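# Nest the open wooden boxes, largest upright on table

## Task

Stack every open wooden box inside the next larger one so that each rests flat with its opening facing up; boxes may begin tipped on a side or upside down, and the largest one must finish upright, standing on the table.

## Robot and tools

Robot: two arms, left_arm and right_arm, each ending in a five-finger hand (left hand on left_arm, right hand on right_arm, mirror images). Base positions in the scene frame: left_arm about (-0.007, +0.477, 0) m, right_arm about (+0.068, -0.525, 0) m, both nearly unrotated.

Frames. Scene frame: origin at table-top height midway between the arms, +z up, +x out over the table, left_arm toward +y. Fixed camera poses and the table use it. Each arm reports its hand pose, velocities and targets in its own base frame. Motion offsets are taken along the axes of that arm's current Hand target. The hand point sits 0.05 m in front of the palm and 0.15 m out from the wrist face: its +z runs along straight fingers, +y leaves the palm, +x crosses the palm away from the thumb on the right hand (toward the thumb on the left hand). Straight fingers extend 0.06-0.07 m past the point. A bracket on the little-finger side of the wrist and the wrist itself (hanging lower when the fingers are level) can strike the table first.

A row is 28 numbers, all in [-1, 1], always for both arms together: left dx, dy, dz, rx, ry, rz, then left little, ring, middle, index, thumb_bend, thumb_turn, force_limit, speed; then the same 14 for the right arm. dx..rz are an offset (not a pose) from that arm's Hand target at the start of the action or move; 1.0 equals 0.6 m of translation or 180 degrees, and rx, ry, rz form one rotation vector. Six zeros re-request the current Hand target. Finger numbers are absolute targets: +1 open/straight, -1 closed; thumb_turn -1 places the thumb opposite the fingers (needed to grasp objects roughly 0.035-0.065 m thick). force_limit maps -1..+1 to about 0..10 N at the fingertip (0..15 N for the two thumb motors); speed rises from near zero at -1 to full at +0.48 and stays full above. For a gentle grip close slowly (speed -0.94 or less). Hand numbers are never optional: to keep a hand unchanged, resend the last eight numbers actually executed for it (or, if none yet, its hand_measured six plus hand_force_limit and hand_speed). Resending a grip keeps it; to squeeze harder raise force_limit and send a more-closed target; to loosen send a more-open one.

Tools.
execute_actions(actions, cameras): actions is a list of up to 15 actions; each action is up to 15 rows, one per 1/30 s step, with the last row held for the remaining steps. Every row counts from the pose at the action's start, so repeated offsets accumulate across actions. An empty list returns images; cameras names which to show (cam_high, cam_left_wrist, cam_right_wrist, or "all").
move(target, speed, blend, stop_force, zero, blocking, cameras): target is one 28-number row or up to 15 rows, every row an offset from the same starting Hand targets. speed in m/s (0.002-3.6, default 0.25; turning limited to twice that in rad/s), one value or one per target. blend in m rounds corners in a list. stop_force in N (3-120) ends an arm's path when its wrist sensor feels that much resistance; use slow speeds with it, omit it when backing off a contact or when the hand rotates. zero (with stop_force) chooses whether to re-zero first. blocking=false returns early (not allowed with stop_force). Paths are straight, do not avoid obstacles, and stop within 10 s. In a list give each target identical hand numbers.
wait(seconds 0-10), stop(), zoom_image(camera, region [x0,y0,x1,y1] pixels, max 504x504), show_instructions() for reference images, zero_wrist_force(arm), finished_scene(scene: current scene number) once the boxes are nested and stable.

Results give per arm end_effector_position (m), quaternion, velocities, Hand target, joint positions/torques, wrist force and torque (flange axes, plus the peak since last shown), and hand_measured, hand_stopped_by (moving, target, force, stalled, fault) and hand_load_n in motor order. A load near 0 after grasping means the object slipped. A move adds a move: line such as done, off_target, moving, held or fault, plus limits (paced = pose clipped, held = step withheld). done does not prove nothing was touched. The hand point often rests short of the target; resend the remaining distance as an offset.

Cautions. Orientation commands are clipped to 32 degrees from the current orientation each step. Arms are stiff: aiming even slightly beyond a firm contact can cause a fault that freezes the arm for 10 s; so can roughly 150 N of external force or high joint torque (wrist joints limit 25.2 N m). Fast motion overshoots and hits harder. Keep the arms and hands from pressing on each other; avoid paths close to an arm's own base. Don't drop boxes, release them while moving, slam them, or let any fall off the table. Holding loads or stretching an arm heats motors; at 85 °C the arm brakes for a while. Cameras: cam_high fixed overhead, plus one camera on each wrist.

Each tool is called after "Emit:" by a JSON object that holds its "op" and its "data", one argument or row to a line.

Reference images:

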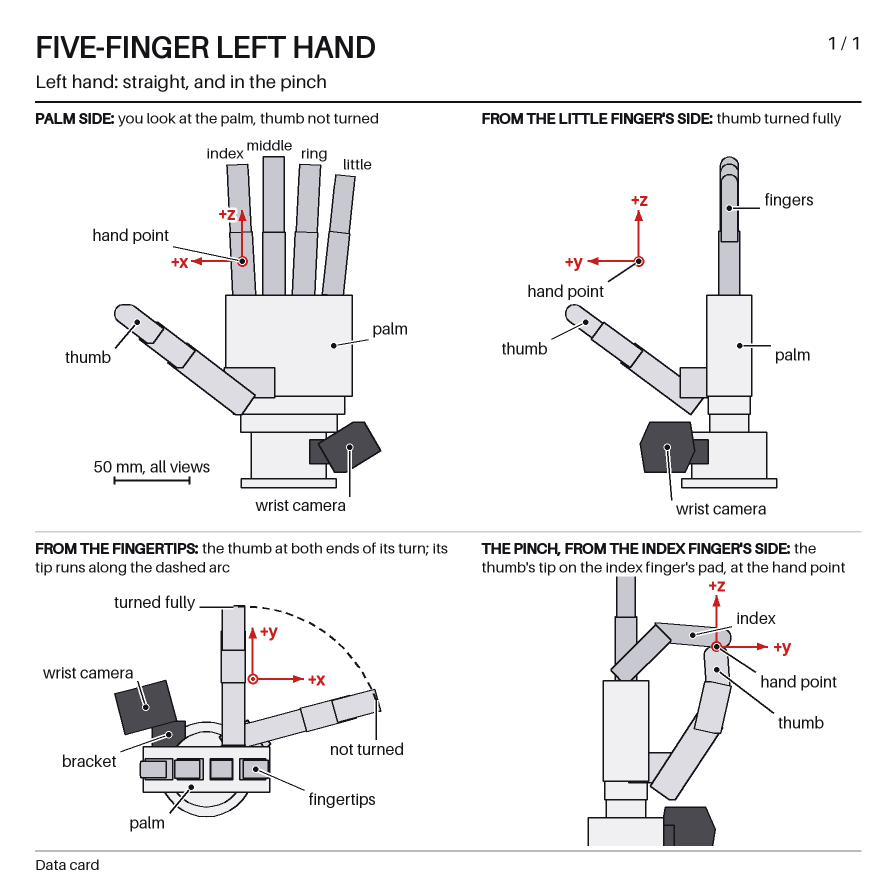

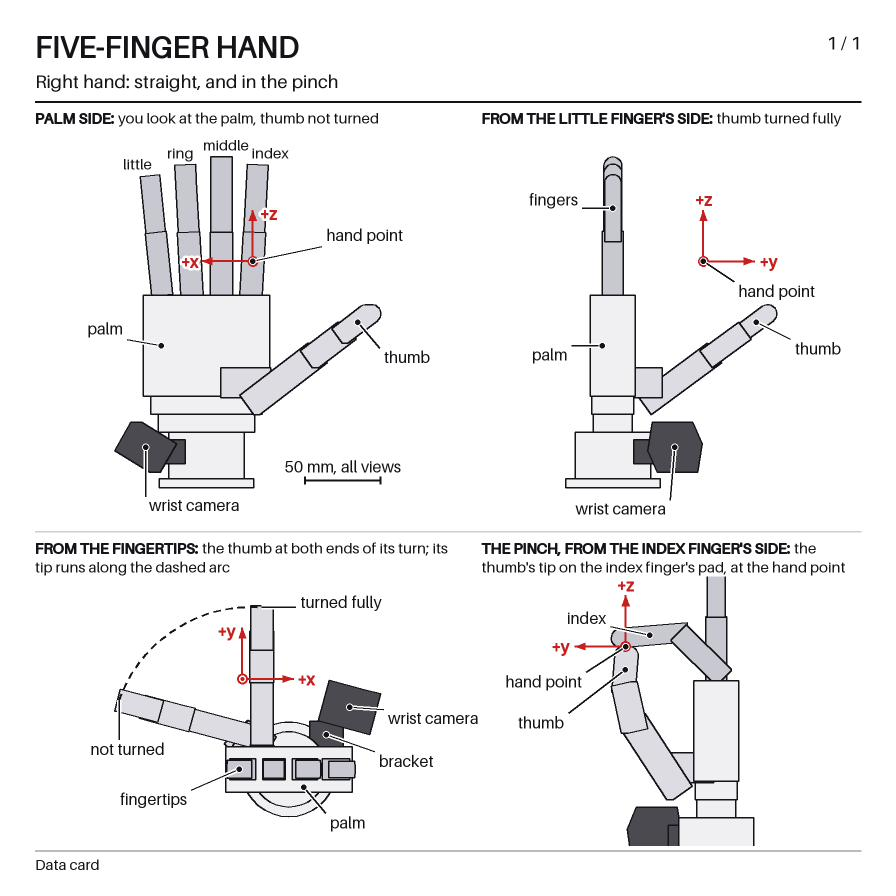

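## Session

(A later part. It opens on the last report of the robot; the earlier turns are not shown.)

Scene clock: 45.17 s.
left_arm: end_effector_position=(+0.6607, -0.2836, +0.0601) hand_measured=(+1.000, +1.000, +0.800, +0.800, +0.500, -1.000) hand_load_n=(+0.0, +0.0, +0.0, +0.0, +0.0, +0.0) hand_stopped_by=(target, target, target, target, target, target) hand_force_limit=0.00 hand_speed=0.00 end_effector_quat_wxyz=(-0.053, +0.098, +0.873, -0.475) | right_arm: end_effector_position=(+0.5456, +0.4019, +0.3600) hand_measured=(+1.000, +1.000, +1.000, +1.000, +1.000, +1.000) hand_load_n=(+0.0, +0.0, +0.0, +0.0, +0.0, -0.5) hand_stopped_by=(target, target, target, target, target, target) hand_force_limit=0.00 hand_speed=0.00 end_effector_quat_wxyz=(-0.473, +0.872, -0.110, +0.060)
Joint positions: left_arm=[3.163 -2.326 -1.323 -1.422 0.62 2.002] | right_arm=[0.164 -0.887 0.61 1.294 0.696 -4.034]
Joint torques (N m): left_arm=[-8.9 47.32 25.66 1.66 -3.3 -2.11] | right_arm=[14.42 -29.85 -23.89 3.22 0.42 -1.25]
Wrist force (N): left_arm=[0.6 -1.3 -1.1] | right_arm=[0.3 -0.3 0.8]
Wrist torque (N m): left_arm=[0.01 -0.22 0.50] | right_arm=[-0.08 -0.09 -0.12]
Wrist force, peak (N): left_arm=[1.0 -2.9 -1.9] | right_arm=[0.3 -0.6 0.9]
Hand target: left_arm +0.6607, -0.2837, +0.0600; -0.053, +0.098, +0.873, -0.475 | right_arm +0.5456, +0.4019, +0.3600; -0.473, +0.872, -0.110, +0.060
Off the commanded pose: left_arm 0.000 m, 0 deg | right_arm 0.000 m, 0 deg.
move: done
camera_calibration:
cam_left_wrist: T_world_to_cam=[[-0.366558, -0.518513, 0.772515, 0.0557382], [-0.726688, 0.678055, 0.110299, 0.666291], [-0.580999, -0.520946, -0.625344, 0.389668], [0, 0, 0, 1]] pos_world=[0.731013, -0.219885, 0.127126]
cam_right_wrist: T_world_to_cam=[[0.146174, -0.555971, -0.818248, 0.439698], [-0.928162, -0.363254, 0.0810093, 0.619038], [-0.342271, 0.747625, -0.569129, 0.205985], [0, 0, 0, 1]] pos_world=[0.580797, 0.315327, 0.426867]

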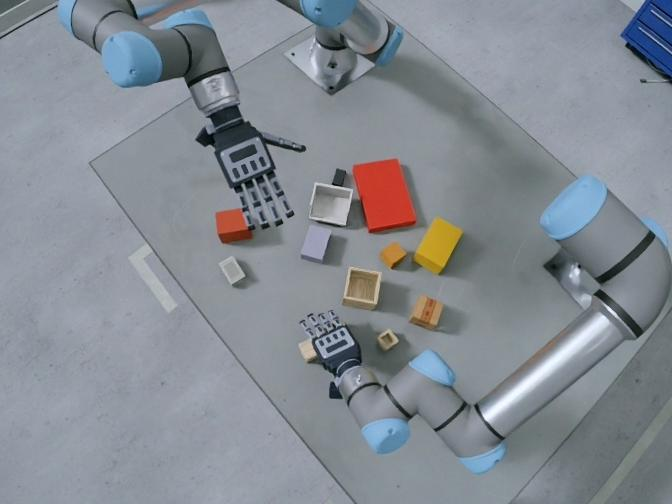

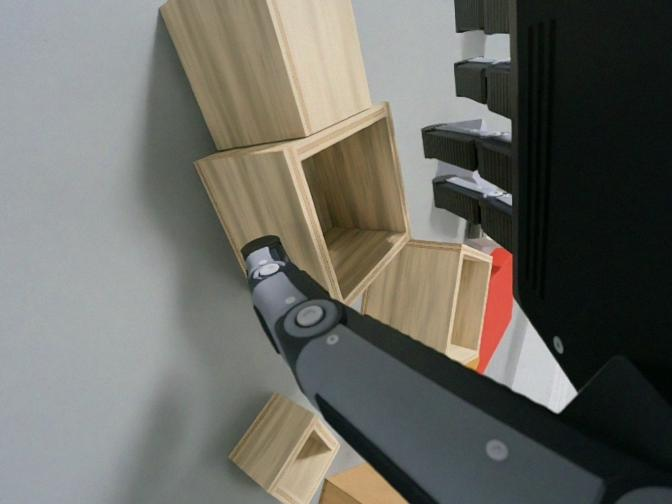

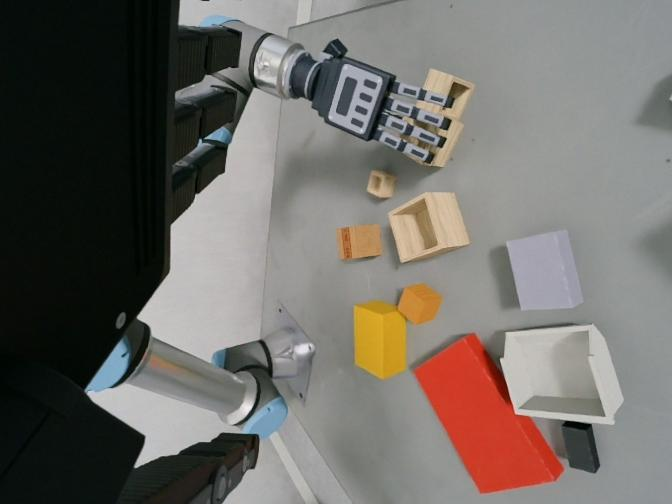

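Emit:
{"op": "move", "data": {
  "target": [0,0.0025,0.0235,0,0,0,1,1,0.8,0.8,0.5,-1,0,0, 0,0,0,0,0,0,1,1,1,1,1,1,0,0],
  "speed": 0.1
}}

Emit:
{"op": "move", "data": {
  "target": [0,0,0,0,0,0,1,1,0.1,0.1,0.5,-1,-0.5,-0.9, 0,0,0,0,0,0,1,1,1,1,1,1,0,0],
  "cameras": ["all"]
}}

Scene clock: 47.40 s.
left_arm: end_effector_position=(+0.6581, -0.2946, +0.0509) hand_measured=(+1.000, +1.000, +0.800, +0.800, +0.500, -1.000) hand_load_n=(+0.0, +0.0, +0.0, +0.0, +0.5, +0.0) hand_stopped_by=(target, target, target, target, target, target) hand_force_limit=0.00 hand_speed=0.00 end_effector_quat_wxyz=(-0.054, +0.098, +0.873, -0.475) end_effector_velocity=(-0.001, +0.001, +0.000) end_effector_angular_velocity=(-0.001, +0.006, +0.002) | right_arm: end_effector_position=(+0.5456, +0.4019, +0.3600) hand_measured=(+1.000, +1.000, +1.000, +1.000, +1.000, +1.000) hand_load_n=(+0.0, +0.0, +0.0, +0.0, +0.0, -0.5) hand_stopped_by=(target, target, target, target, target, target) hand_force_limit=0.00 hand_speed=0.00 end_effector_quat_wxyz=(-0.473, +0.872, -0.110, +0.060)
Joint positions: left_arm=[3.148 -2.336 -1.336 -1.38 0.614 1.978] | right_arm=[0.164 -0.887 0.61 1.294 0.696 -4.034]
Joint velocities: left_arm=[0.002 -0.001 0 -0.007 0 0.001] | right_arm=[within noise]
Joint torques (N m): left_arm=[11.12 59.37 27.87 -0.13 -1.91 2.19] | right_arm=[14.25 -29.73 -23.69 3.23 0.47 -1.28]
Wrist force (N): left_arm=[0.7 -1.4 -1.2] | right_arm=[0.2 0.0 0.7]
Wrist torque (N m): left_arm=[-0.02 -0.26 0.52] | right_arm=[-0.03 -0.06 -0.13]
Wrist force, peak (N): left_arm=[1.1 -1.7 -1.1] | right_arm=[0.5 -0.5 1.1]
Hand target: left_arm +0.6583, -0.2944, +0.0511; -0.053, +0.098, +0.873, -0.475 | right_arm +0.5456, +0.4019, +0.3600; -0.473, +0.872, -0.110, +0.060
Off the commanded pose: left_arm 0.000 m, 0 deg | right_arm 0.000 m, 0 deg.
move: done

Scene clock: 48.77 s.
left_arm: end_effector_position=(+0.6583, -0.2944, +0.0511) hand_measured=(+1.000, +1.000, +0.494, +0.504, +0.500, -1.000) hand_load_n=(+0.0, +0.0, +3.0, +1.0, +2.5, -0.5) hand_stopped_by=(target, target, force, force, target, target) hand_force_limit=-0.50 hand_speed=-0.90 end_effector_quat_wxyz=(-0.053, +0.098, +0.873, -0.475) | right_arm: end_effector_position=(+0.5456, +0.4019, +0.3600) hand_measured=(+1.000, +1.000, +1.000, +1.000, +1.000, +1.000) hand_load_n=(+0.0, +0.0, +0.0, +0.0, +0.0, +0.0) hand_stopped_by=(target, target, target, target, target, target) hand_force_limit=0.00 hand_speed=0.00 end_effector_quat_wxyz=(-0.473, +0.872, -0.110, +0.060)
Joint positions: left_arm=[3.148 -2.336 -1.336 -1.38 0.614 1.978] | right_arm=[0.164 -0.887 0.61 1.294 0.696 -4.034]
Joint torques (N m): left_arm=[13.15 56.27 29.25 0.07 0.57 2.43] | right_arm=[14.56 -30.25 -23.62 3.27 0.4 -1.31]
Wrist force (N): left_arm=[0.8 -3.9 -1.6] | right_arm=[0.2 -0.4 0.9]
Wrist torque (N m): left_arm=[0.02 -0.27 0.51] | right_arm=[-0.10 -0.08 -0.13]
Wrist force, peak (N): left_arm=[0.9 -4.7 -2.5] | right_arm=[0.4 -0.5 0.9]
Hand target: left_arm +0.6583, -0.2944, +0.0511; -0.053, +0.098, +0.873, -0.475 | right_arm +0.5456, +0.4019, +0.3600; -0.473, +0.872, -0.110, +0.060
Off the commanded pose: left_arm 0.000 m, 0 deg | right_arm 0.000 m, 0 deg.
move: done
camera_calibration:
cam_left_wrist: T_world_to_cam=[[-0.366658, -0.518382, 0.772556, 0.0562733], [-0.726585, 0.678179, 0.110216, 0.672753], [-0.581065, -0.520916, -0.625308, 0.377011], [0, 0, 0, 1]] pos_world=[0.728513, -0.230685, 0.118126]
cam_right_wrist: T_world_to_cam=[[0.146174, -0.555971, -0.818248, 0.439698], [-0.928162, -0.363254, 0.0810093, 0.619038], [-0.342271, 0.747625, -0.569129, 0.205985], [0, 0, 0, 1]] pos_world=[0.580797, 0.315327, 0.426867]

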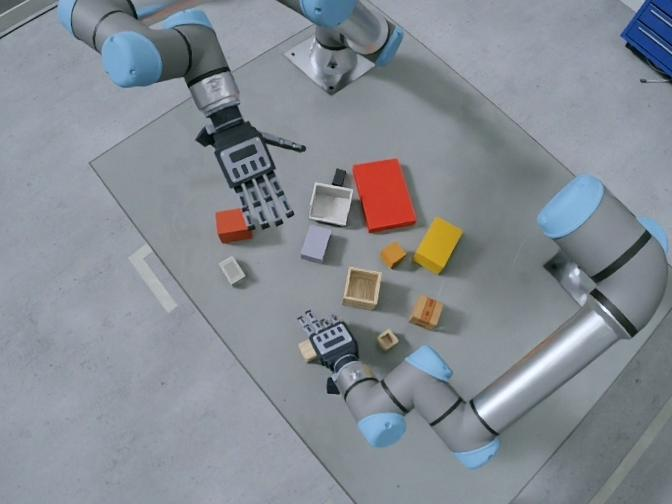

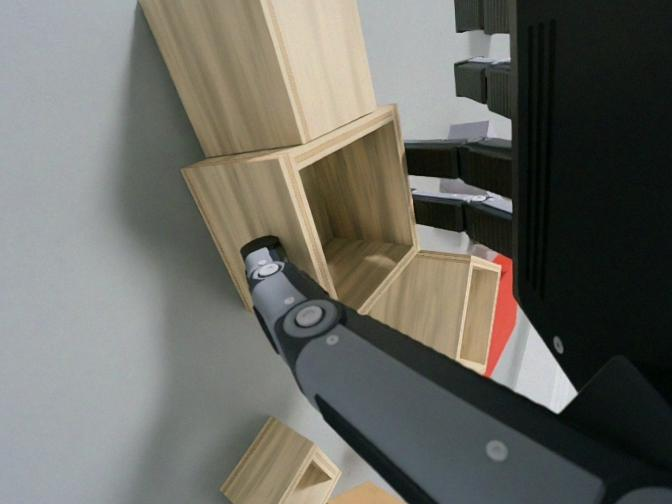

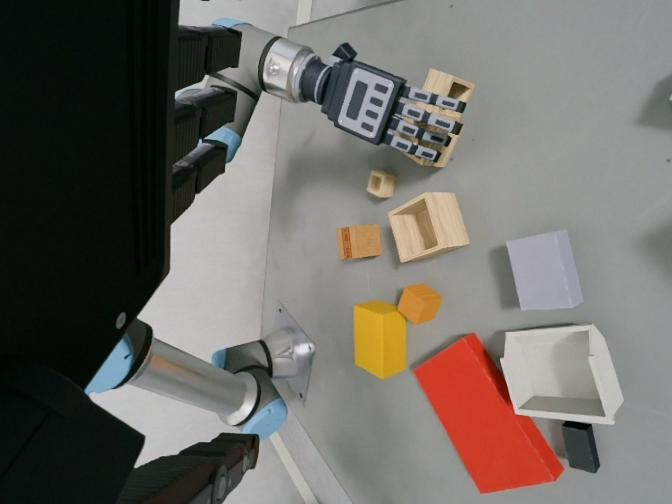

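Emit:
{"op": "zoom_image", "data": {
  "camera": "cam_left_wrist",
  "region": [160, 80, 520, 350]
}}

Scaled by 1.400 from the camera's 672x504 image, which has a finer 960x720 frame.

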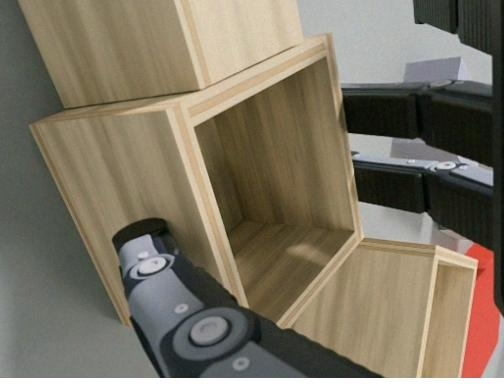

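Emit:
{"op": "move", "data": {
  "target": [0,0,0,0,0,0,1,1,0.7,0.7,0.5,-1,-0.5,-0.5, 0,0,0,0,0,0,1,1,1,1,1,1,0,0]
}}

Emit:
{"op": "move", "data": {
  "target": [0,-0.0042,-0.0027,-0.0278,0,0,1,1,0.7,0.7,0.5,-1,-0.5,-0.5, 0,0,0,0,0,0,1,1,1,1,1,1,0,0],
  "speed": 0.1
}}

Emit:
{"op": "move", "data": {
  "target": [0,0,0,0,0,0,1,1,0.1,0.1,0.5,-1,-0.3,-0.9, 0,0,0,0,0,0,1,1,1,1,1,1,0,0],
  "cameras": ["cam_left_wrist", "cam_right_wrist"]
}}

Emit:
{"op": "zoom_image", "data": {
  "camera": "cam_left_wrist",
  "region": [160, 80, 520, 350]
}}

Scene clock: 50.70 s.
left_arm: end_effector_position=(+0.6583, -0.2944, +0.0511) hand_measured=(+1.000, +1.000, +0.700, +0.700, +0.500, -1.000) hand_load_n=(+0.0, +0.0, +0.0, +0.0, +0.0, +0.0) hand_stopped_by=(target, target, target, target, target, target) hand_force_limit=-0.50 hand_speed=-0.50 end_effector_quat_wxyz=(-0.053, +0.098, +0.873, -0.475) | right_arm: end_effector_position=(+0.5456, +0.4019, +0.3600) hand_measured=(+1.000, +1.000, +1.000, +1.000, +1.000, +1.000) hand_load_n=(+0.0, +0.0, +0.0, +0.0, +0.0, +0.0) hand_stopped_by=(target, target, target, target, target, target) hand_force_limit=0.00 hand_speed=0.00 end_effector_quat_wxyz=(-0.473, +0.872, -0.110, +0.060)
Joint positions: left_arm=[3.148 -2.336 -1.336 -1.38 0.614 1.978] | right_arm=[0.164 -0.887 0.61 1.294 0.696 -4.034]
Joint torques (N m): left_arm=[12.69 48.25 21.81 0.55 -0.22 2.58] | right_arm=[14.09 -30.13 -23.64 3.28 0.39 -1.32]
Wrist force (N): left_arm=[1.1 -1.6 -1.0] | right_arm=[0.2 -0.5 0.6]
Wrist torque (N m): left_arm=[-0.04 -0.30 0.51] | right_arm=[-0.09 -0.07 -0.13]
Wrist force, peak (N): left_arm=[0.9 -4.9 -2.8] | right_arm=[-0.1 -0.6 1.1]
Hand target: left_arm +0.6583, -0.2944, +0.0511; -0.053, +0.098, +0.873, -0.475 | right_arm +0.5456, +0.4019, +0.3600; -0.473, +0.872, -0.110, +0.060
Off the commanded pose: left_arm 0.000 m, 0 deg | right_arm 0.000 m, 0 deg.
move: done

Scene clock: 51.53 s.
left_arm: end_effector_position=(+0.6582, -0.2945, +0.0541) hand_measured=(+1.000, +1.000, +0.700, +0.700, +0.500, -1.000) hand_load_n=(+0.0, +0.0, +0.0, +0.0, -0.5, +0.5) hand_stopped_by=(target, target, target, target, target, target) hand_force_limit=-0.50 hand_speed=-0.50 end_effector_quat_wxyz=(-0.049, +0.100, +0.893, -0.436) | right_arm: end_effector_position=(+0.5456, +0.4019, +0.3600) hand_measured=(+1.000, +1.000, +1.000, +1.000, +1.000, +1.000) hand_load_n=(+0.0, +0.0, +0.0, +0.0, +0.0, +0.0) hand_stopped_by=(target, target, target, target, target, target) hand_force_limit=0.00 hand_speed=0.00 end_effector_quat_wxyz=(-0.473, +0.872, -0.110, +0.060)
Joint positions: left_arm=[3.125 -2.317 -1.34 -1.313 0.689 1.901] | right_arm=[0.164 -0.887 0.61 1.294 0.696 -4.034]
Joint torques (N m): left_arm=[14.37 46.5 17.5 0.32 -2.37 2.16] | right_arm=[14.08 -30.17 -23.52 3.25 0.36 -1.34]
Wrist force (N): left_arm=[0.9 -1.5 -0.7] | right_arm=[0.2 -0.5 0.4]
Wrist torque (N m): left_arm=[-0.04 -0.27 0.44] | right_arm=[-0.08 -0.07 -0.12]
Wrist force, peak (N): left_arm=[0.9 -1.4 -1.4] | right_arm=[0.0 -0.7 0.8]
Hand target: left_arm +0.6582, -0.2944, +0.0540; -0.049, +0.100, +0.893, -0.436 | right_arm +0.5456, +0.4019, +0.3600; -0.473, +0.872, -0.110, +0.060
Off the commanded pose: left_arm 0.000 m, 0 deg | right_arm 0.000 m, 0 deg.
move: done

Scene clock: 52.60 s.
left_arm: end_effector_position=(+0.6582, -0.2944, +0.0540) hand_measured=(+1.000, +1.000, +0.478, +0.478, +0.500, -1.000) hand_load_n=(+0.0, -0.5, +3.5, +4.0, +4.0, +0.0) hand_stopped_by=(target, target, force, force, target, target) hand_force_limit=-0.30 hand_speed=-0.90 end_effector_quat_wxyz=(-0.049, +0.100, +0.893, -0.436) | right_arm: end_effector_position=(+0.5456, +0.4019, +0.3600) hand_measured=(+1.000, +1.000, +1.000, +1.000, +1.000, +1.000) hand_load_n=(+0.0, +0.0, +0.0, +0.0, +0.0, +0.0) hand_stopped_by=(target, target, target, target, target, target) hand_force_limit=0.00 hand_speed=0.00 end_effector_quat_wxyz=(-0.473, +0.872, -0.110, +0.060)
Joint positions: left_arm=[3.126 -2.317 -1.34 -1.313 0.689 1.901] | right_arm=[0.164 -0.887 0.61 1.294 0.696 -4.034]
Joint torques (N m): left_arm=[12.21 46.08 25.78 1.95 0.73 0.32] | right_arm=[14.3 -29.99 -23.44 3.3 0.29 -1.29]
Wrist force (N): left_arm=[1.3 -8.3 -4.5] | right_arm=[0.0 -0.7 0.6]
Wrist torque (N m): left_arm=[0.01 -0.30 0.50] | right_arm=[-0.12 -0.04 -0.14]
Wrist force, peak (N): left_arm=[0.8 -9.0 -4.6] | right_arm=[0.1 -0.3 1.0]
Hand target: left_arm +0.6582, -0.2944, +0.0540; -0.049, +0.100, +0.893, -0.436 | right_arm +0.5456, +0.4019, +0.3600; -0.473, +0.872, -0.110, +0.060
Off the commanded pose: left_arm 0.000 m, 0 deg | right_arm 0.000 m, 0 deg.
move: done
camera_calibration:
cam_left_wrist: T_world_to_cam=[[-0.381046, -0.581969, 0.718412, 0.0476151], [-0.729165, 0.666902, 0.153492, 0.668422], [-0.568438, -0.465354, -0.678472, 0.389815], [0, 0, 0, 1]] pos_world=[0.727119, -0.236659, 0.127674]
cam_right_wrist: T_world_to_cam=[[0.146174, -0.555971, -0.818248, 0.439698], [-0.928162, -0.363254, 0.0810093, 0.619038], [-0.342271, 0.747625, -0.569129, 0.205985], [0, 0, 0, 1]] pos_world=[0.580797, 0.315327, 0.426867]
Images, in order (width x height): cam_left_wrist 672x504, cam_right_wrist 672x504.

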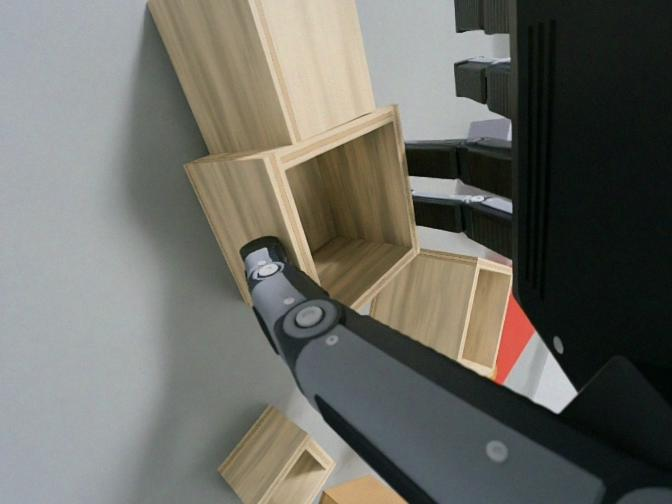

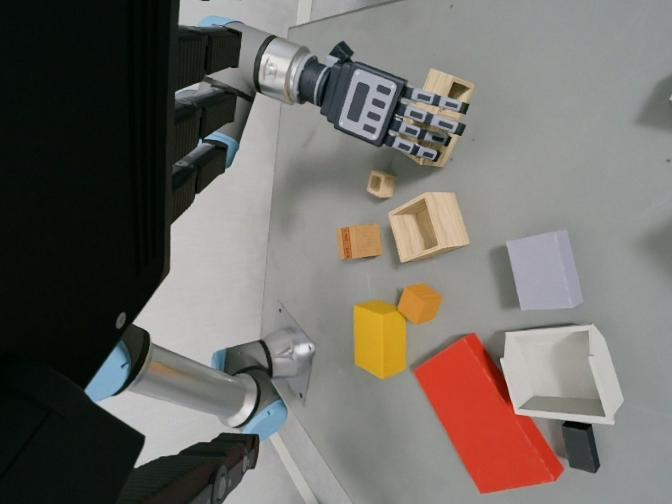

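Scaled by 1.400 from the camera's 672x504 image, which has a finer 960x720 frame.

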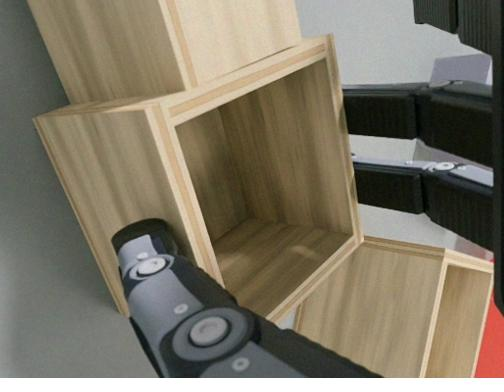

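Emit:
{"op": "move", "data": {
  "target": [0,-0.1313,-0.1027,0,0,0,1,1,0.1,0.1,0.5,-1,-0.3,-0.9, 0,0,0,0,0,0,1,1,1,1,1,1,0,0],
  "speed": 0.12,
  "cameras": ["all"]
}}

Emit:
{"op": "zoom_image", "data": {
  "camera": "cam_left_wrist",
  "region": [160, 80, 520, 350]
}}

Emit:
{"op": "zoom_image", "data": {
  "camera": "cam_right_wrist",
  "region": [270, 20, 540, 280]
}}

Scene clock: 54.37 s.
left_arm: end_effector_position=(+0.6583, -0.2943, +0.1540) hand_measured=(+1.000, +1.000, +0.478, +0.478, +0.502, -1.000) hand_load_n=(+0.0, +0.0, +2.0, +2.5, +5.5, +0.0) hand_stopped_by=(target, target, force, force, target, target) hand_force_limit=-0.30 hand_speed=-0.90 end_effector_quat_wxyz=(-0.049, +0.100, +0.893, -0.436) | right_arm: end_effector_position=(+0.5456, +0.4019, +0.3600) hand_measured=(+1.000, +1.000, +1.000, +1.000, +1.000, +1.000) hand_load_n=(+0.0, +0.0, +0.0, -0.5, +0.0, +0.0) hand_stopped_by=(target, target, target, target, target, target) hand_force_limit=0.00 hand_speed=0.00 end_effector_quat_wxyz=(-0.473, +0.872, -0.110, +0.060)
Joint positions: left_arm=[3.126 -2.219 -1.235 -1.517 0.689 1.901] | right_arm=[0.164 -0.887 0.61 1.294 0.696 -4.034]
Joint torques (N m): left_arm=[10.85 51.65 22.59 1.55 0.87 1.76] | right_arm=[14.01 -30.13 -23.2 3.32 0.39 -1.37]
Wrist force (N): left_arm=[1.0 -1.1 -0.8] | right_arm=[0.2 -0.2 0.9]
Wrist torque (N m): left_arm=[-0.01 -0.29 0.44] | right_arm=[-0.06 -0.07 -0.12]
Wrist force, peak (N): left_arm=[1.1 -8.4 -4.7] | right_arm=[0.2 -0.2 1.0]
Hand target: left_arm +0.6583, -0.2943, +0.1541; -0.049, +0.100, +0.893, -0.436 | right_arm +0.5456, +0.4019, +0.3600; -0.473, +0.872, -0.110, +0.060
Off the commanded pose: left_arm 0.000 m, 0 deg | right_arm 0.000 m, 0 deg.
move: done
camera_calibration:
cam_left_wrist: T_world_to_cam=[[-0.381066, -0.581894, 0.718462, -0.0241089], [-0.729176, 0.666913, 0.153395, 0.653111], [-0.568411, -0.465432, -0.678441, 0.457721], [0, 0, 0, 1]] pos_world=[0.727219, -0.236559, 0.227674]
cam_right_wrist: T_world_to_cam=[[0.146174, -0.555971, -0.818248, 0.439698], [-0.928162, -0.363254, 0.0810093, 0.619038], [-0.342271, 0.747625, -0.569129, 0.205985], [0, 0, 0, 1]] pos_world=[0.580797, 0.315327, 0.426867]

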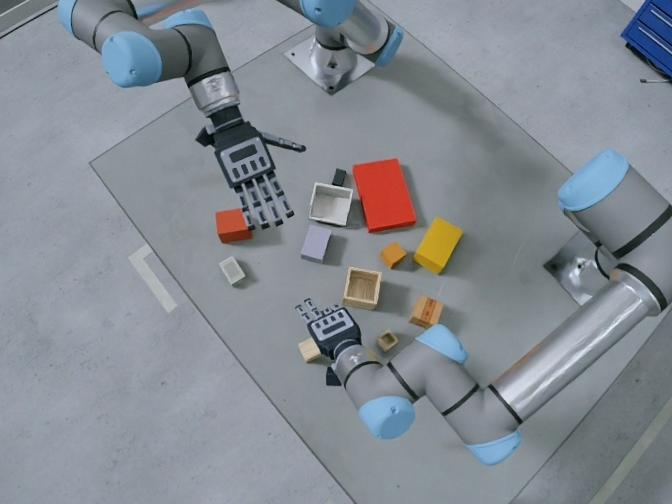

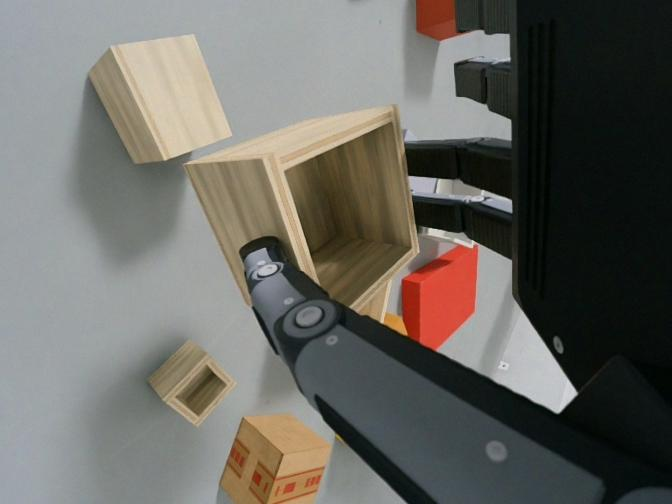

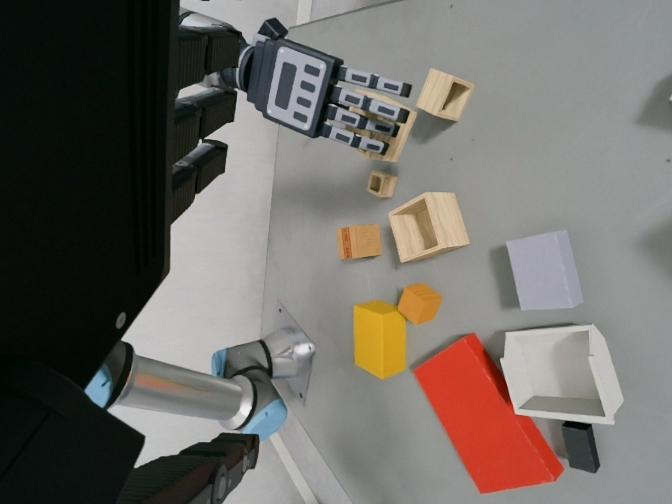

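Scaled by 1.400 from the camera's 672x504 image, which has a finer 960x720 frame.

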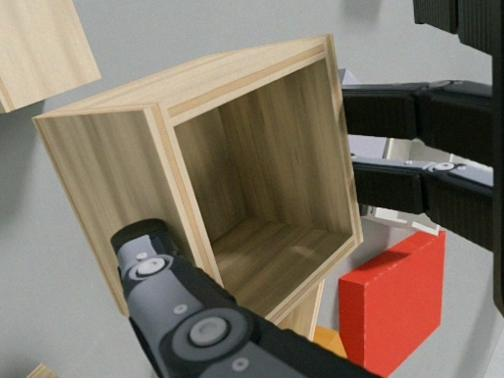

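Scaled by 1.867 from the camera's 672x504 image, which has a finer 960x720 frame.

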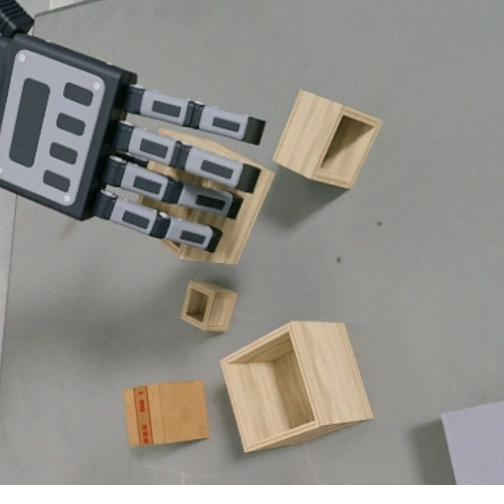

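Emit:
{"op": "move", "data": {
  "target": [0.19,-0.1787,0.0502,0,-0.2408,-0.1882,1,1,0.1,0.1,0.5,-1,-0.3,-0.9, 0,0,0,0,0,0,1,1,1,1,1,1,0,0],
  "speed": 0.25,
  "cameras": ["all"]
}}

Emit:
{"op": "zoom_image", "data": {
  "camera": "cam_left_wrist",
  "region": [0, 80, 340, 400]
}}

Emit:
{"op": "zoom_image", "data": {
  "camera": "cam_right_wrist",
  "region": [270, 20, 540, 280]
}}

Scene clock: 58.27 s.
left_arm: end_effector_position=(+0.5272, -0.3565, +0.2201) hand_measured=(+1.000, +1.000, +0.478, +0.478, +0.502, -1.000) hand_load_n=(+0.0, +0.0, +2.0, +2.5, +5.5, +0.0) hand_stopped_by=(target, target, force, force, target, target) hand_force_limit=-0.30 hand_speed=-0.90 end_effector_quat_wxyz=(+0.157, -0.324, +0.838, -0.409) end_effector_velocity=(+0.001, +0.000, +0.000) end_effector_angular_velocity=(-0.002, +0.002, +0.005) | right_arm: end_effector_position=(+0.5456, +0.4019, +0.3600) hand_measured=(+1.000, +1.000, +1.000, +1.000, +1.000, +1.000) hand_load_n=(+0.0, +0.0, +0.0, +0.0, +0.0, -0.5) hand_stopped_by=(target, target, target, target, target, target) hand_force_limit=0.00 hand_speed=0.00 end_effector_quat_wxyz=(-0.473, +0.872, -0.110, +0.060)
Joint positions: left_arm=[2.96 -1.774 -1.989 -0.155 1.071 0.439] | right_arm=[0.164 -0.887 0.61 1.294 0.696 -4.034]
Joint velocities: left_arm=[0.001 0 0.001 0 0.002 -0.005] | right_arm=[within noise]
Joint torques (N m): left_arm=[7.45 33.52 23.23 3.01 1.66 -2.92] | right_arm=[14.59 -30.31 -23.63 3.25 0.36 -1.35]
Wrist force (N): left_arm=[0.8 -0.9 -0.3] | right_arm=[0.3 -0.4 0.4]
Wrist torque (N m): left_arm=[-0.01 -0.25 0.42] | right_arm=[-0.06 -0.08 -0.12]
Wrist force, peak (N): left_arm=[1.5 -1.2 -0.7] | right_arm=[0.3 -0.4 0.9]
Hand target: left_arm +0.5272, -0.3564, +0.2201; +0.157, -0.324, +0.838, -0.409 | right_arm +0.5456, +0.4019, +0.3600; -0.473, +0.872, -0.110, +0.060
Off the commanded pose: left_arm 0.000 m, 0 deg | right_arm 0.000 m, 0 deg.
move: done
camera_calibration:
cam_left_wrist: T_world_to_cam=[[0.258741, -0.645818, 0.718312, -0.517746], [-0.96442, -0.214512, 0.154528, 0.398477], [0.0542893, -0.732737, -0.678343, -0.0245468], [0, 0, 0, 1]] pos_world=[0.519594, -0.266878, 0.293676]
cam_right_wrist: T_world_to_cam=[[0.146174, -0.555971, -0.818248, 0.439698], [-0.928162, -0.363254, 0.0810093, 0.619038], [-0.342271, 0.747625, -0.569129, 0.205985], [0, 0, 0, 1]] pos_world=[0.580797, 0.315327, 0.426867]

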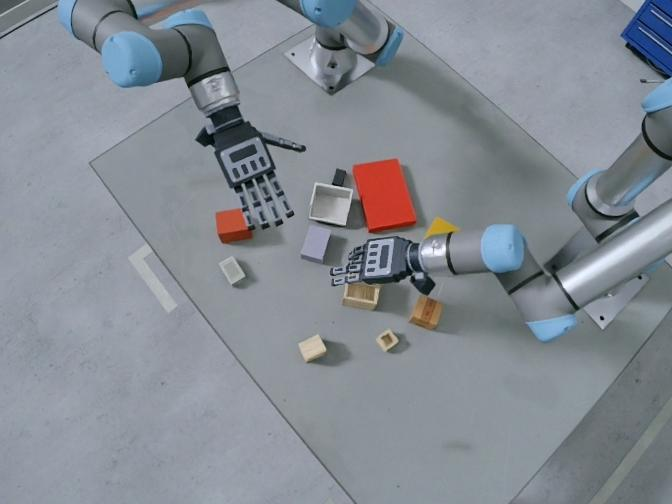

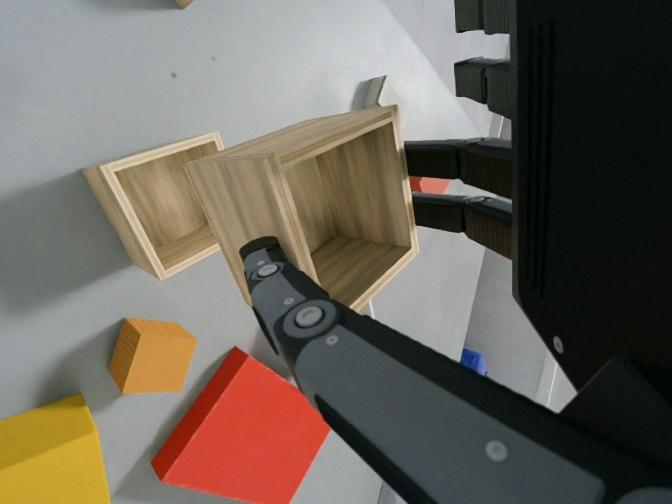

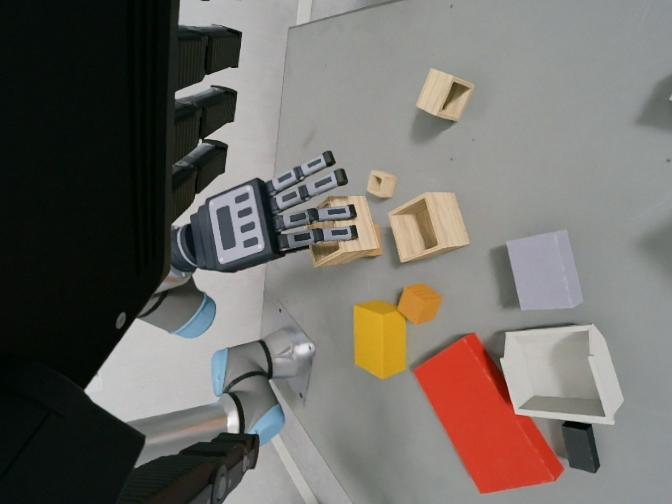

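Scaled by 1.482 from the camera's 672x504 image, which has a finer 960x720 frame.

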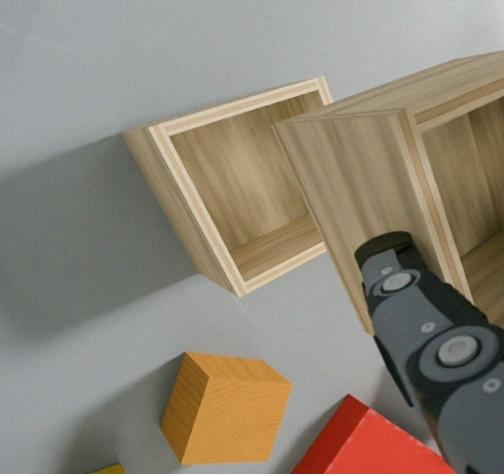

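Scaled by 1.867 from the camera's 672x504 image, which has a finer 960x720 frame.

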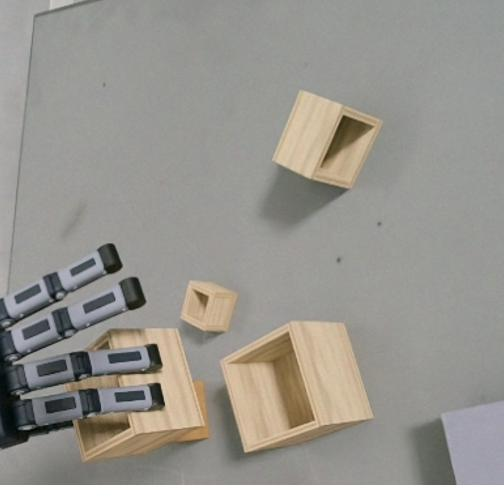

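Emit:
{"op": "move", "data": {
  "target": [0.0065,0.1278,0.0963,0,0.0048,0.0038,1,1,0.1,0.1,0.5,-1,-0.3,-0.9, 0,0,0,0,0,0,1,1,1,1,1,1,0,0],
  "speed": 0.15,
  "cameras": ["all"]
}}

Emit:
{"op": "zoom_image", "data": {
  "camera": "cam_left_wrist",
  "region": [100, 70, 460, 340]
}}

Emit:
{"op": "zoom_image", "data": {
  "camera": "cam_right_wrist",
  "region": [330, 150, 510, 290]
}}

Scene clock: 60.33 s.
left_arm: end_effector_position=(+0.5232, -0.3579, +0.1242) hand_measured=(+1.000, +1.000, +0.478, +0.478, +0.502, -1.000) hand_load_n=(+0.0, +0.0, +2.0, +2.5, +5.5, +0.5) hand_stopped_by=(target, target, force, force, target, target) hand_force_limit=-0.30 hand_speed=-0.90 end_effector_quat_wxyz=(+0.154, -0.316, +0.841, -0.411) | right_arm: end_effector_position=(+0.5456, +0.4019, +0.3600) hand_measured=(+1.000, +1.000, +1.000, +1.000, +1.000, +1.000) hand_load_n=(+0.0, +0.0, +0.0, +0.0, +0.0, -0.5) hand_stopped_by=(target, target, target, target, target, target) hand_force_limit=0.00 hand_speed=0.00 end_effector_quat_wxyz=(-0.473, +0.872, -0.110, +0.060)
Joint positions: left_arm=[2.96 -1.943 -2.084 0.101 1.057 0.454] | right_arm=[0.164 -0.887 0.61 1.294 0.696 -4.034]
Joint torques (N m): left_arm=[-9.95 26.8 22.82 3.32 1.54 -2.98] | right_arm=[14.01 -30.64 -23.05 3.34 0.42 -1.25]
Wrist force (N): left_arm=[0.6 -0.9 -0.5] | right_arm=[0.1 -0.2 0.4]
Wrist torque (N m): left_arm=[0.00 -0.22 0.43] | right_arm=[-0.05 -0.06 -0.13]
Wrist force, peak (N): left_arm=[0.4 -2.4 -1.3] | right_arm=[0.3 -0.4 1.0]
Hand target: left_arm +0.5232, -0.3579, +0.1241; +0.154, -0.316, +0.841, -0.411 | right_arm +0.5456, +0.4019, +0.3600; -0.473, +0.872, -0.110, +0.060
Off the commanded pose: left_arm 0.000 m, 0 deg | right_arm 0.000 m, 0 deg.
move: done
camera_calibration:
cam_left_wrist: T_world_to_cam=[[0.246475, -0.650594, 0.718315, -0.444053], [-0.968305, -0.196243, 0.154513, 0.417606], [0.0404388, -0.733632, -0.678343, -0.0835387], [0, 0, 0, 1]] pos_world=[0.517196, -0.268233, 0.197776]
cam_right_wrist: T_world_to_cam=[[0.146174, -0.555971, -0.818248, 0.439698], [-0.928162, -0.363254, 0.0810093, 0.619038], [-0.342271, 0.747625, -0.569129, 0.205985], [0, 0, 0, 1]] pos_world=[0.580797, 0.315327, 0.426867]

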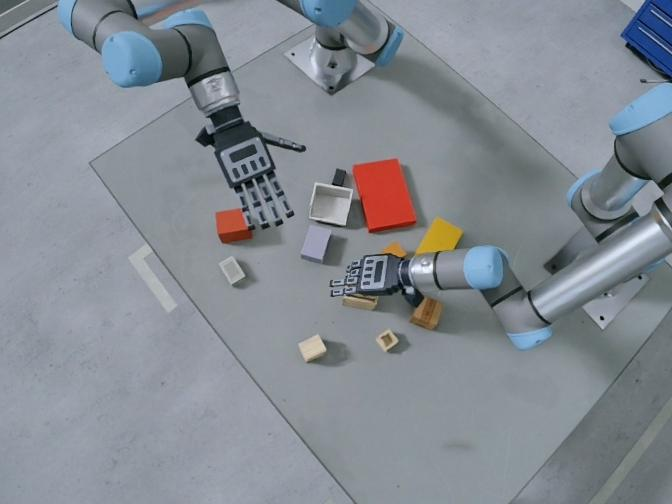

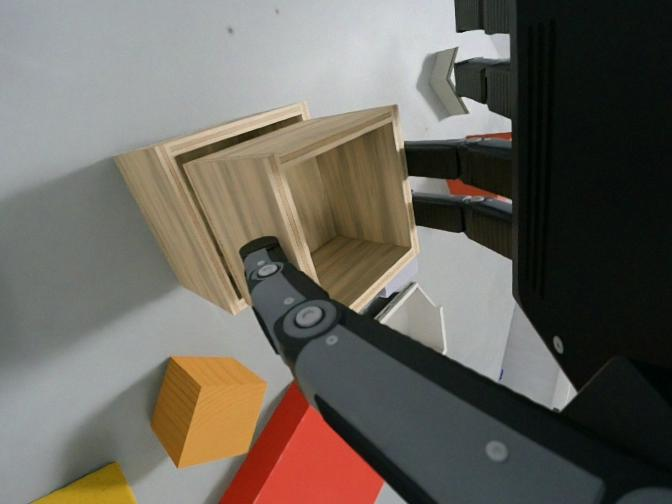

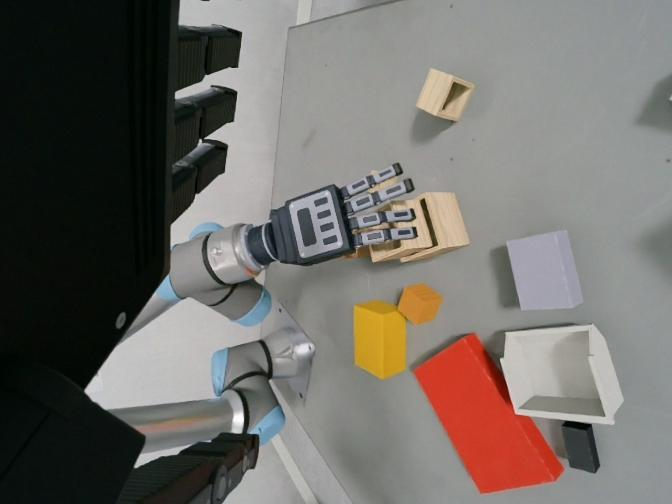

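Scaled by 1.400 from the camera's 672x504 image, which has a finer 960x720 frame.

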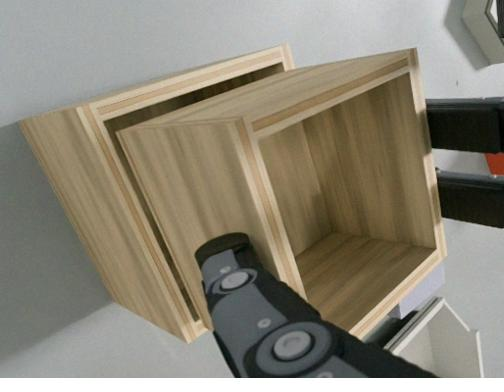

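Scaled by 2.800 from the camera's 672x504 image, which has a finer 960x720 frame.

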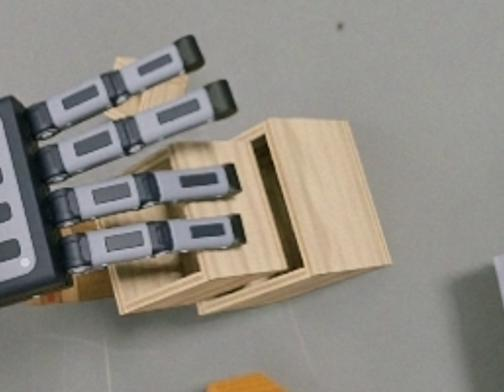

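Emit:
{"op": "zoom_image", "data": {
  "camera": "cam_right_wrist",
  "region": [370, 185, 475, 270]
}}

Scaled by 4.800 from the camera's 672x504 image, which has a finer 960x720 frame.

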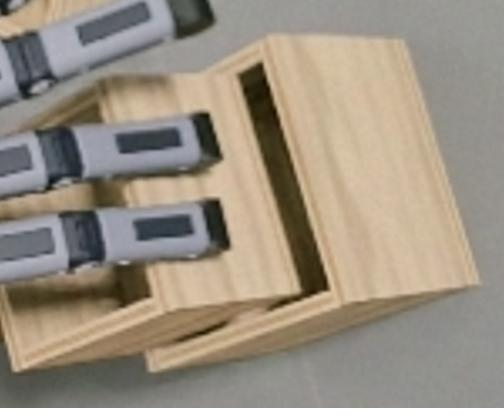

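Emit:
{"op": "zoom_image", "data": {
  "camera": "cam_left_wrist",
  "region": [110, 90, 260, 320]
}}

Scaled by 2.191 from the camera's 672x504 image, which has a finer 960x720 frame.

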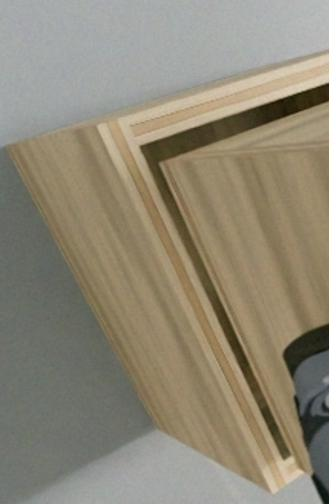

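Emit:
{"op": "move", "data": {
  "target": [0,-0.002,0.0027,0,0,0,1,1,0.1,0.1,0.5,-1,-0.3,-0.9, 0,0,0,0,0,0,1,1,1,1,1,1,0,0],
  "speed": 0.05
}}

Emit:
{"op": "move", "data": {
  "target": [0,0.0263,0.0205,0,0,0,1,1,0.1,0.1,0.5,-1,-0.3,-0.9, 0,0,0,0,0,0,1,1,1,1,1,1,0,0],
  "speed": 0.03,
  "stop_force": 4,
  "cameras": ["cam_left_wrist", "cam_right_wrist"]
}}

Emit:
{"op": "zoom_image", "data": {
  "camera": "cam_left_wrist",
  "region": [100, 70, 460, 340]
}}

Emit:
{"op": "zoom_image", "data": {
  "camera": "cam_right_wrist",
  "region": [370, 185, 475, 270]
}}

Scene clock: 64.57 s.
left_arm: end_effector_position=(+0.5245, -0.3594, +0.1241) hand_measured=(+1.000, +1.000, +0.478, +0.478, +0.502, -1.000) hand_load_n=(+0.0, +0.0, +1.5, +2.0, +5.5, +0.0) hand_stopped_by=(target, target, force, force, target, target) hand_force_limit=-0.30 hand_speed=-0.90 end_effector_quat_wxyz=(+0.154, -0.316, +0.841, -0.411) | right_arm: end_effector_position=(+0.5456, +0.4019, +0.3600) hand_measured=(+1.000, +1.000, +1.000, +1.000, +1.000, +1.000) hand_load_n=(-0.5, +0.0, +0.0, +0.0, +0.0, -0.5) hand_stopped_by=(target, target, target, target, target, target) hand_force_limit=0.00 hand_speed=0.00 end_effector_quat_wxyz=(-0.473, +0.872, -0.110, +0.060)
Joint positions: left_arm=[2.957 -1.946 -2.078 0.1 1.06 0.452] | right_arm=[0.164 -0.887 0.61 1.294 0.696 -4.034]
Joint torques (N m): left_arm=[-5.08 33.17 19.41 0.84 1.08 -2.58] | right_arm=[13.94 -30.15 -23.08 3.36 0.25 -1.27]
Wrist force (N): left_arm=[0.5 -1.2 -0.1] | right_arm=[0.2 -0.2 0.3]
Wrist torque (N m): left_arm=[-0.06 -0.20 0.50] | right_arm=[-0.02 -0.05 -0.12]
Wrist force, peak (N): left_arm=[1.1 -1.2 -0.2] | right_arm=[0.2 -0.3 1.1]
Hand target: left_arm +0.5245, -0.3594, +0.1241; +0.154, -0.316, +0.841, -0.411 | right_arm +0.5456, +0.4019, +0.3600; -0.473, +0.872, -0.110, +0.060
Off the commanded pose: left_arm 0.000 m, 0 deg | right_arm 0.000 m, 0 deg.
move: done

Scene clock: 66.33 s.
left_arm: end_effector_position=(+0.5245, -0.3594, +0.1041) hand_measured=(+1.000, +1.000, +0.478, +0.478, +0.502, -1.000) hand_load_n=(+0.0, +0.0, +2.0, +2.0, +5.5, -0.5) hand_stopped_by=(target, target, force, force, target, target) hand_force_limit=-0.30 hand_speed=-0.90 end_effector_quat_wxyz=(+0.154, -0.316, +0.841, -0.411) | right_arm: end_effector_position=(+0.5456, +0.4019, +0.3600) hand_measured=(+1.000, +1.000, +1.000, +1.000, +1.000, +1.000) hand_load_n=(+0.0, +0.0, -0.5, +0.0, +0.0, -0.5) hand_stopped_by=(target, target, target, target, target, target) hand_force_limit=0.00 hand_speed=0.00 end_effector_quat_wxyz=(-0.473, +0.872, -0.110, +0.060)
Joint positions: left_arm=[2.957 -1.989 -2.09 0.154 1.06 0.452] | right_arm=[0.164 -0.887 0.61 1.294 0.696 -4.034]
Joint torques (N m): left_arm=[11.04 42.06 25.1 0.76 -2.41 2.34] | right_arm=[14.34 -30.36 -23.18 3.28 0.24 -1.36]
Wrist force (N): left_arm=[0.2 -1.1 -0.7] | right_arm=[0.3 -0.5 0.6]
Wrist torque (N m): left_arm=[-0.02 -0.16 0.48] | right_arm=[-0.09 -0.09 -0.12]
Wrist force, peak (N): left_arm=[0.4 -1.4 -1.0] | right_arm=[0.1 -0.5 0.9]
Hand target: left_arm +0.5245, -0.3594, +0.1041; +0.154, -0.316, +0.841, -0.411 | right_arm +0.5456, +0.4019, +0.3600; -0.473, +0.872, -0.110, +0.060
Off the commanded pose: left_arm 0.000 m, 0 deg | right_arm 0.000 m, 0 deg.
move: done
camera_calibration:
cam_left_wrist: T_world_to_cam=[[0.246537, -0.650563, 0.718322, -0.430936], [-0.968285, -0.196356, 0.154494, 0.421639], [0.0405384, -0.733629, -0.67834, -0.0983781], [0, 0, 0, 1]] pos_world=[0.518496, -0.269733, 0.177676]
cam_right_wrist: T_world_to_cam=[[0.146174, -0.555971, -0.818248, 0.439698], [-0.928162, -0.363254, 0.0810093, 0.619038], [-0.342271, 0.747625, -0.569129, 0.205985], [0, 0, 0, 1]] pos_world=[0.580797, 0.315327, 0.426867]
Images, in order (width x height): cam_left_wrist 672x504, cam_right_wrist 672x504.

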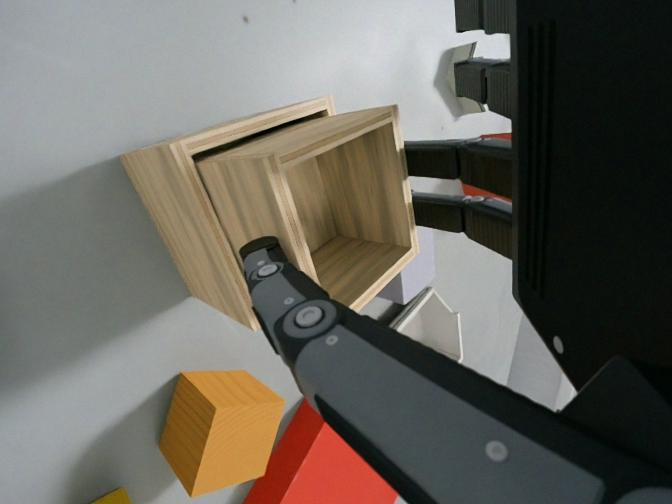

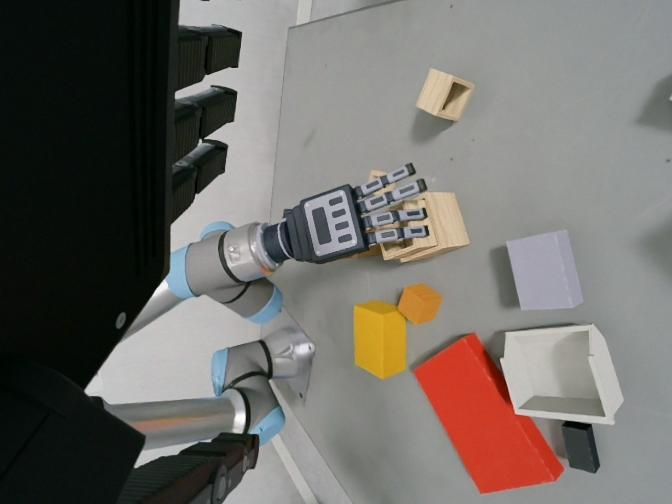

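Scaled by 1.400 from the camera's 672x504 image, which has a finer 960x720 frame.

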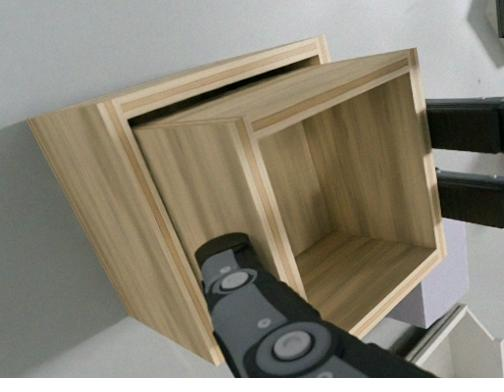

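Scaled by 4.800 from the camera's 672x504 image, which has a finer 960x720 frame.

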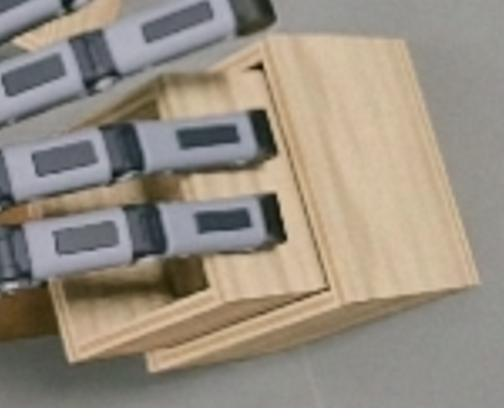

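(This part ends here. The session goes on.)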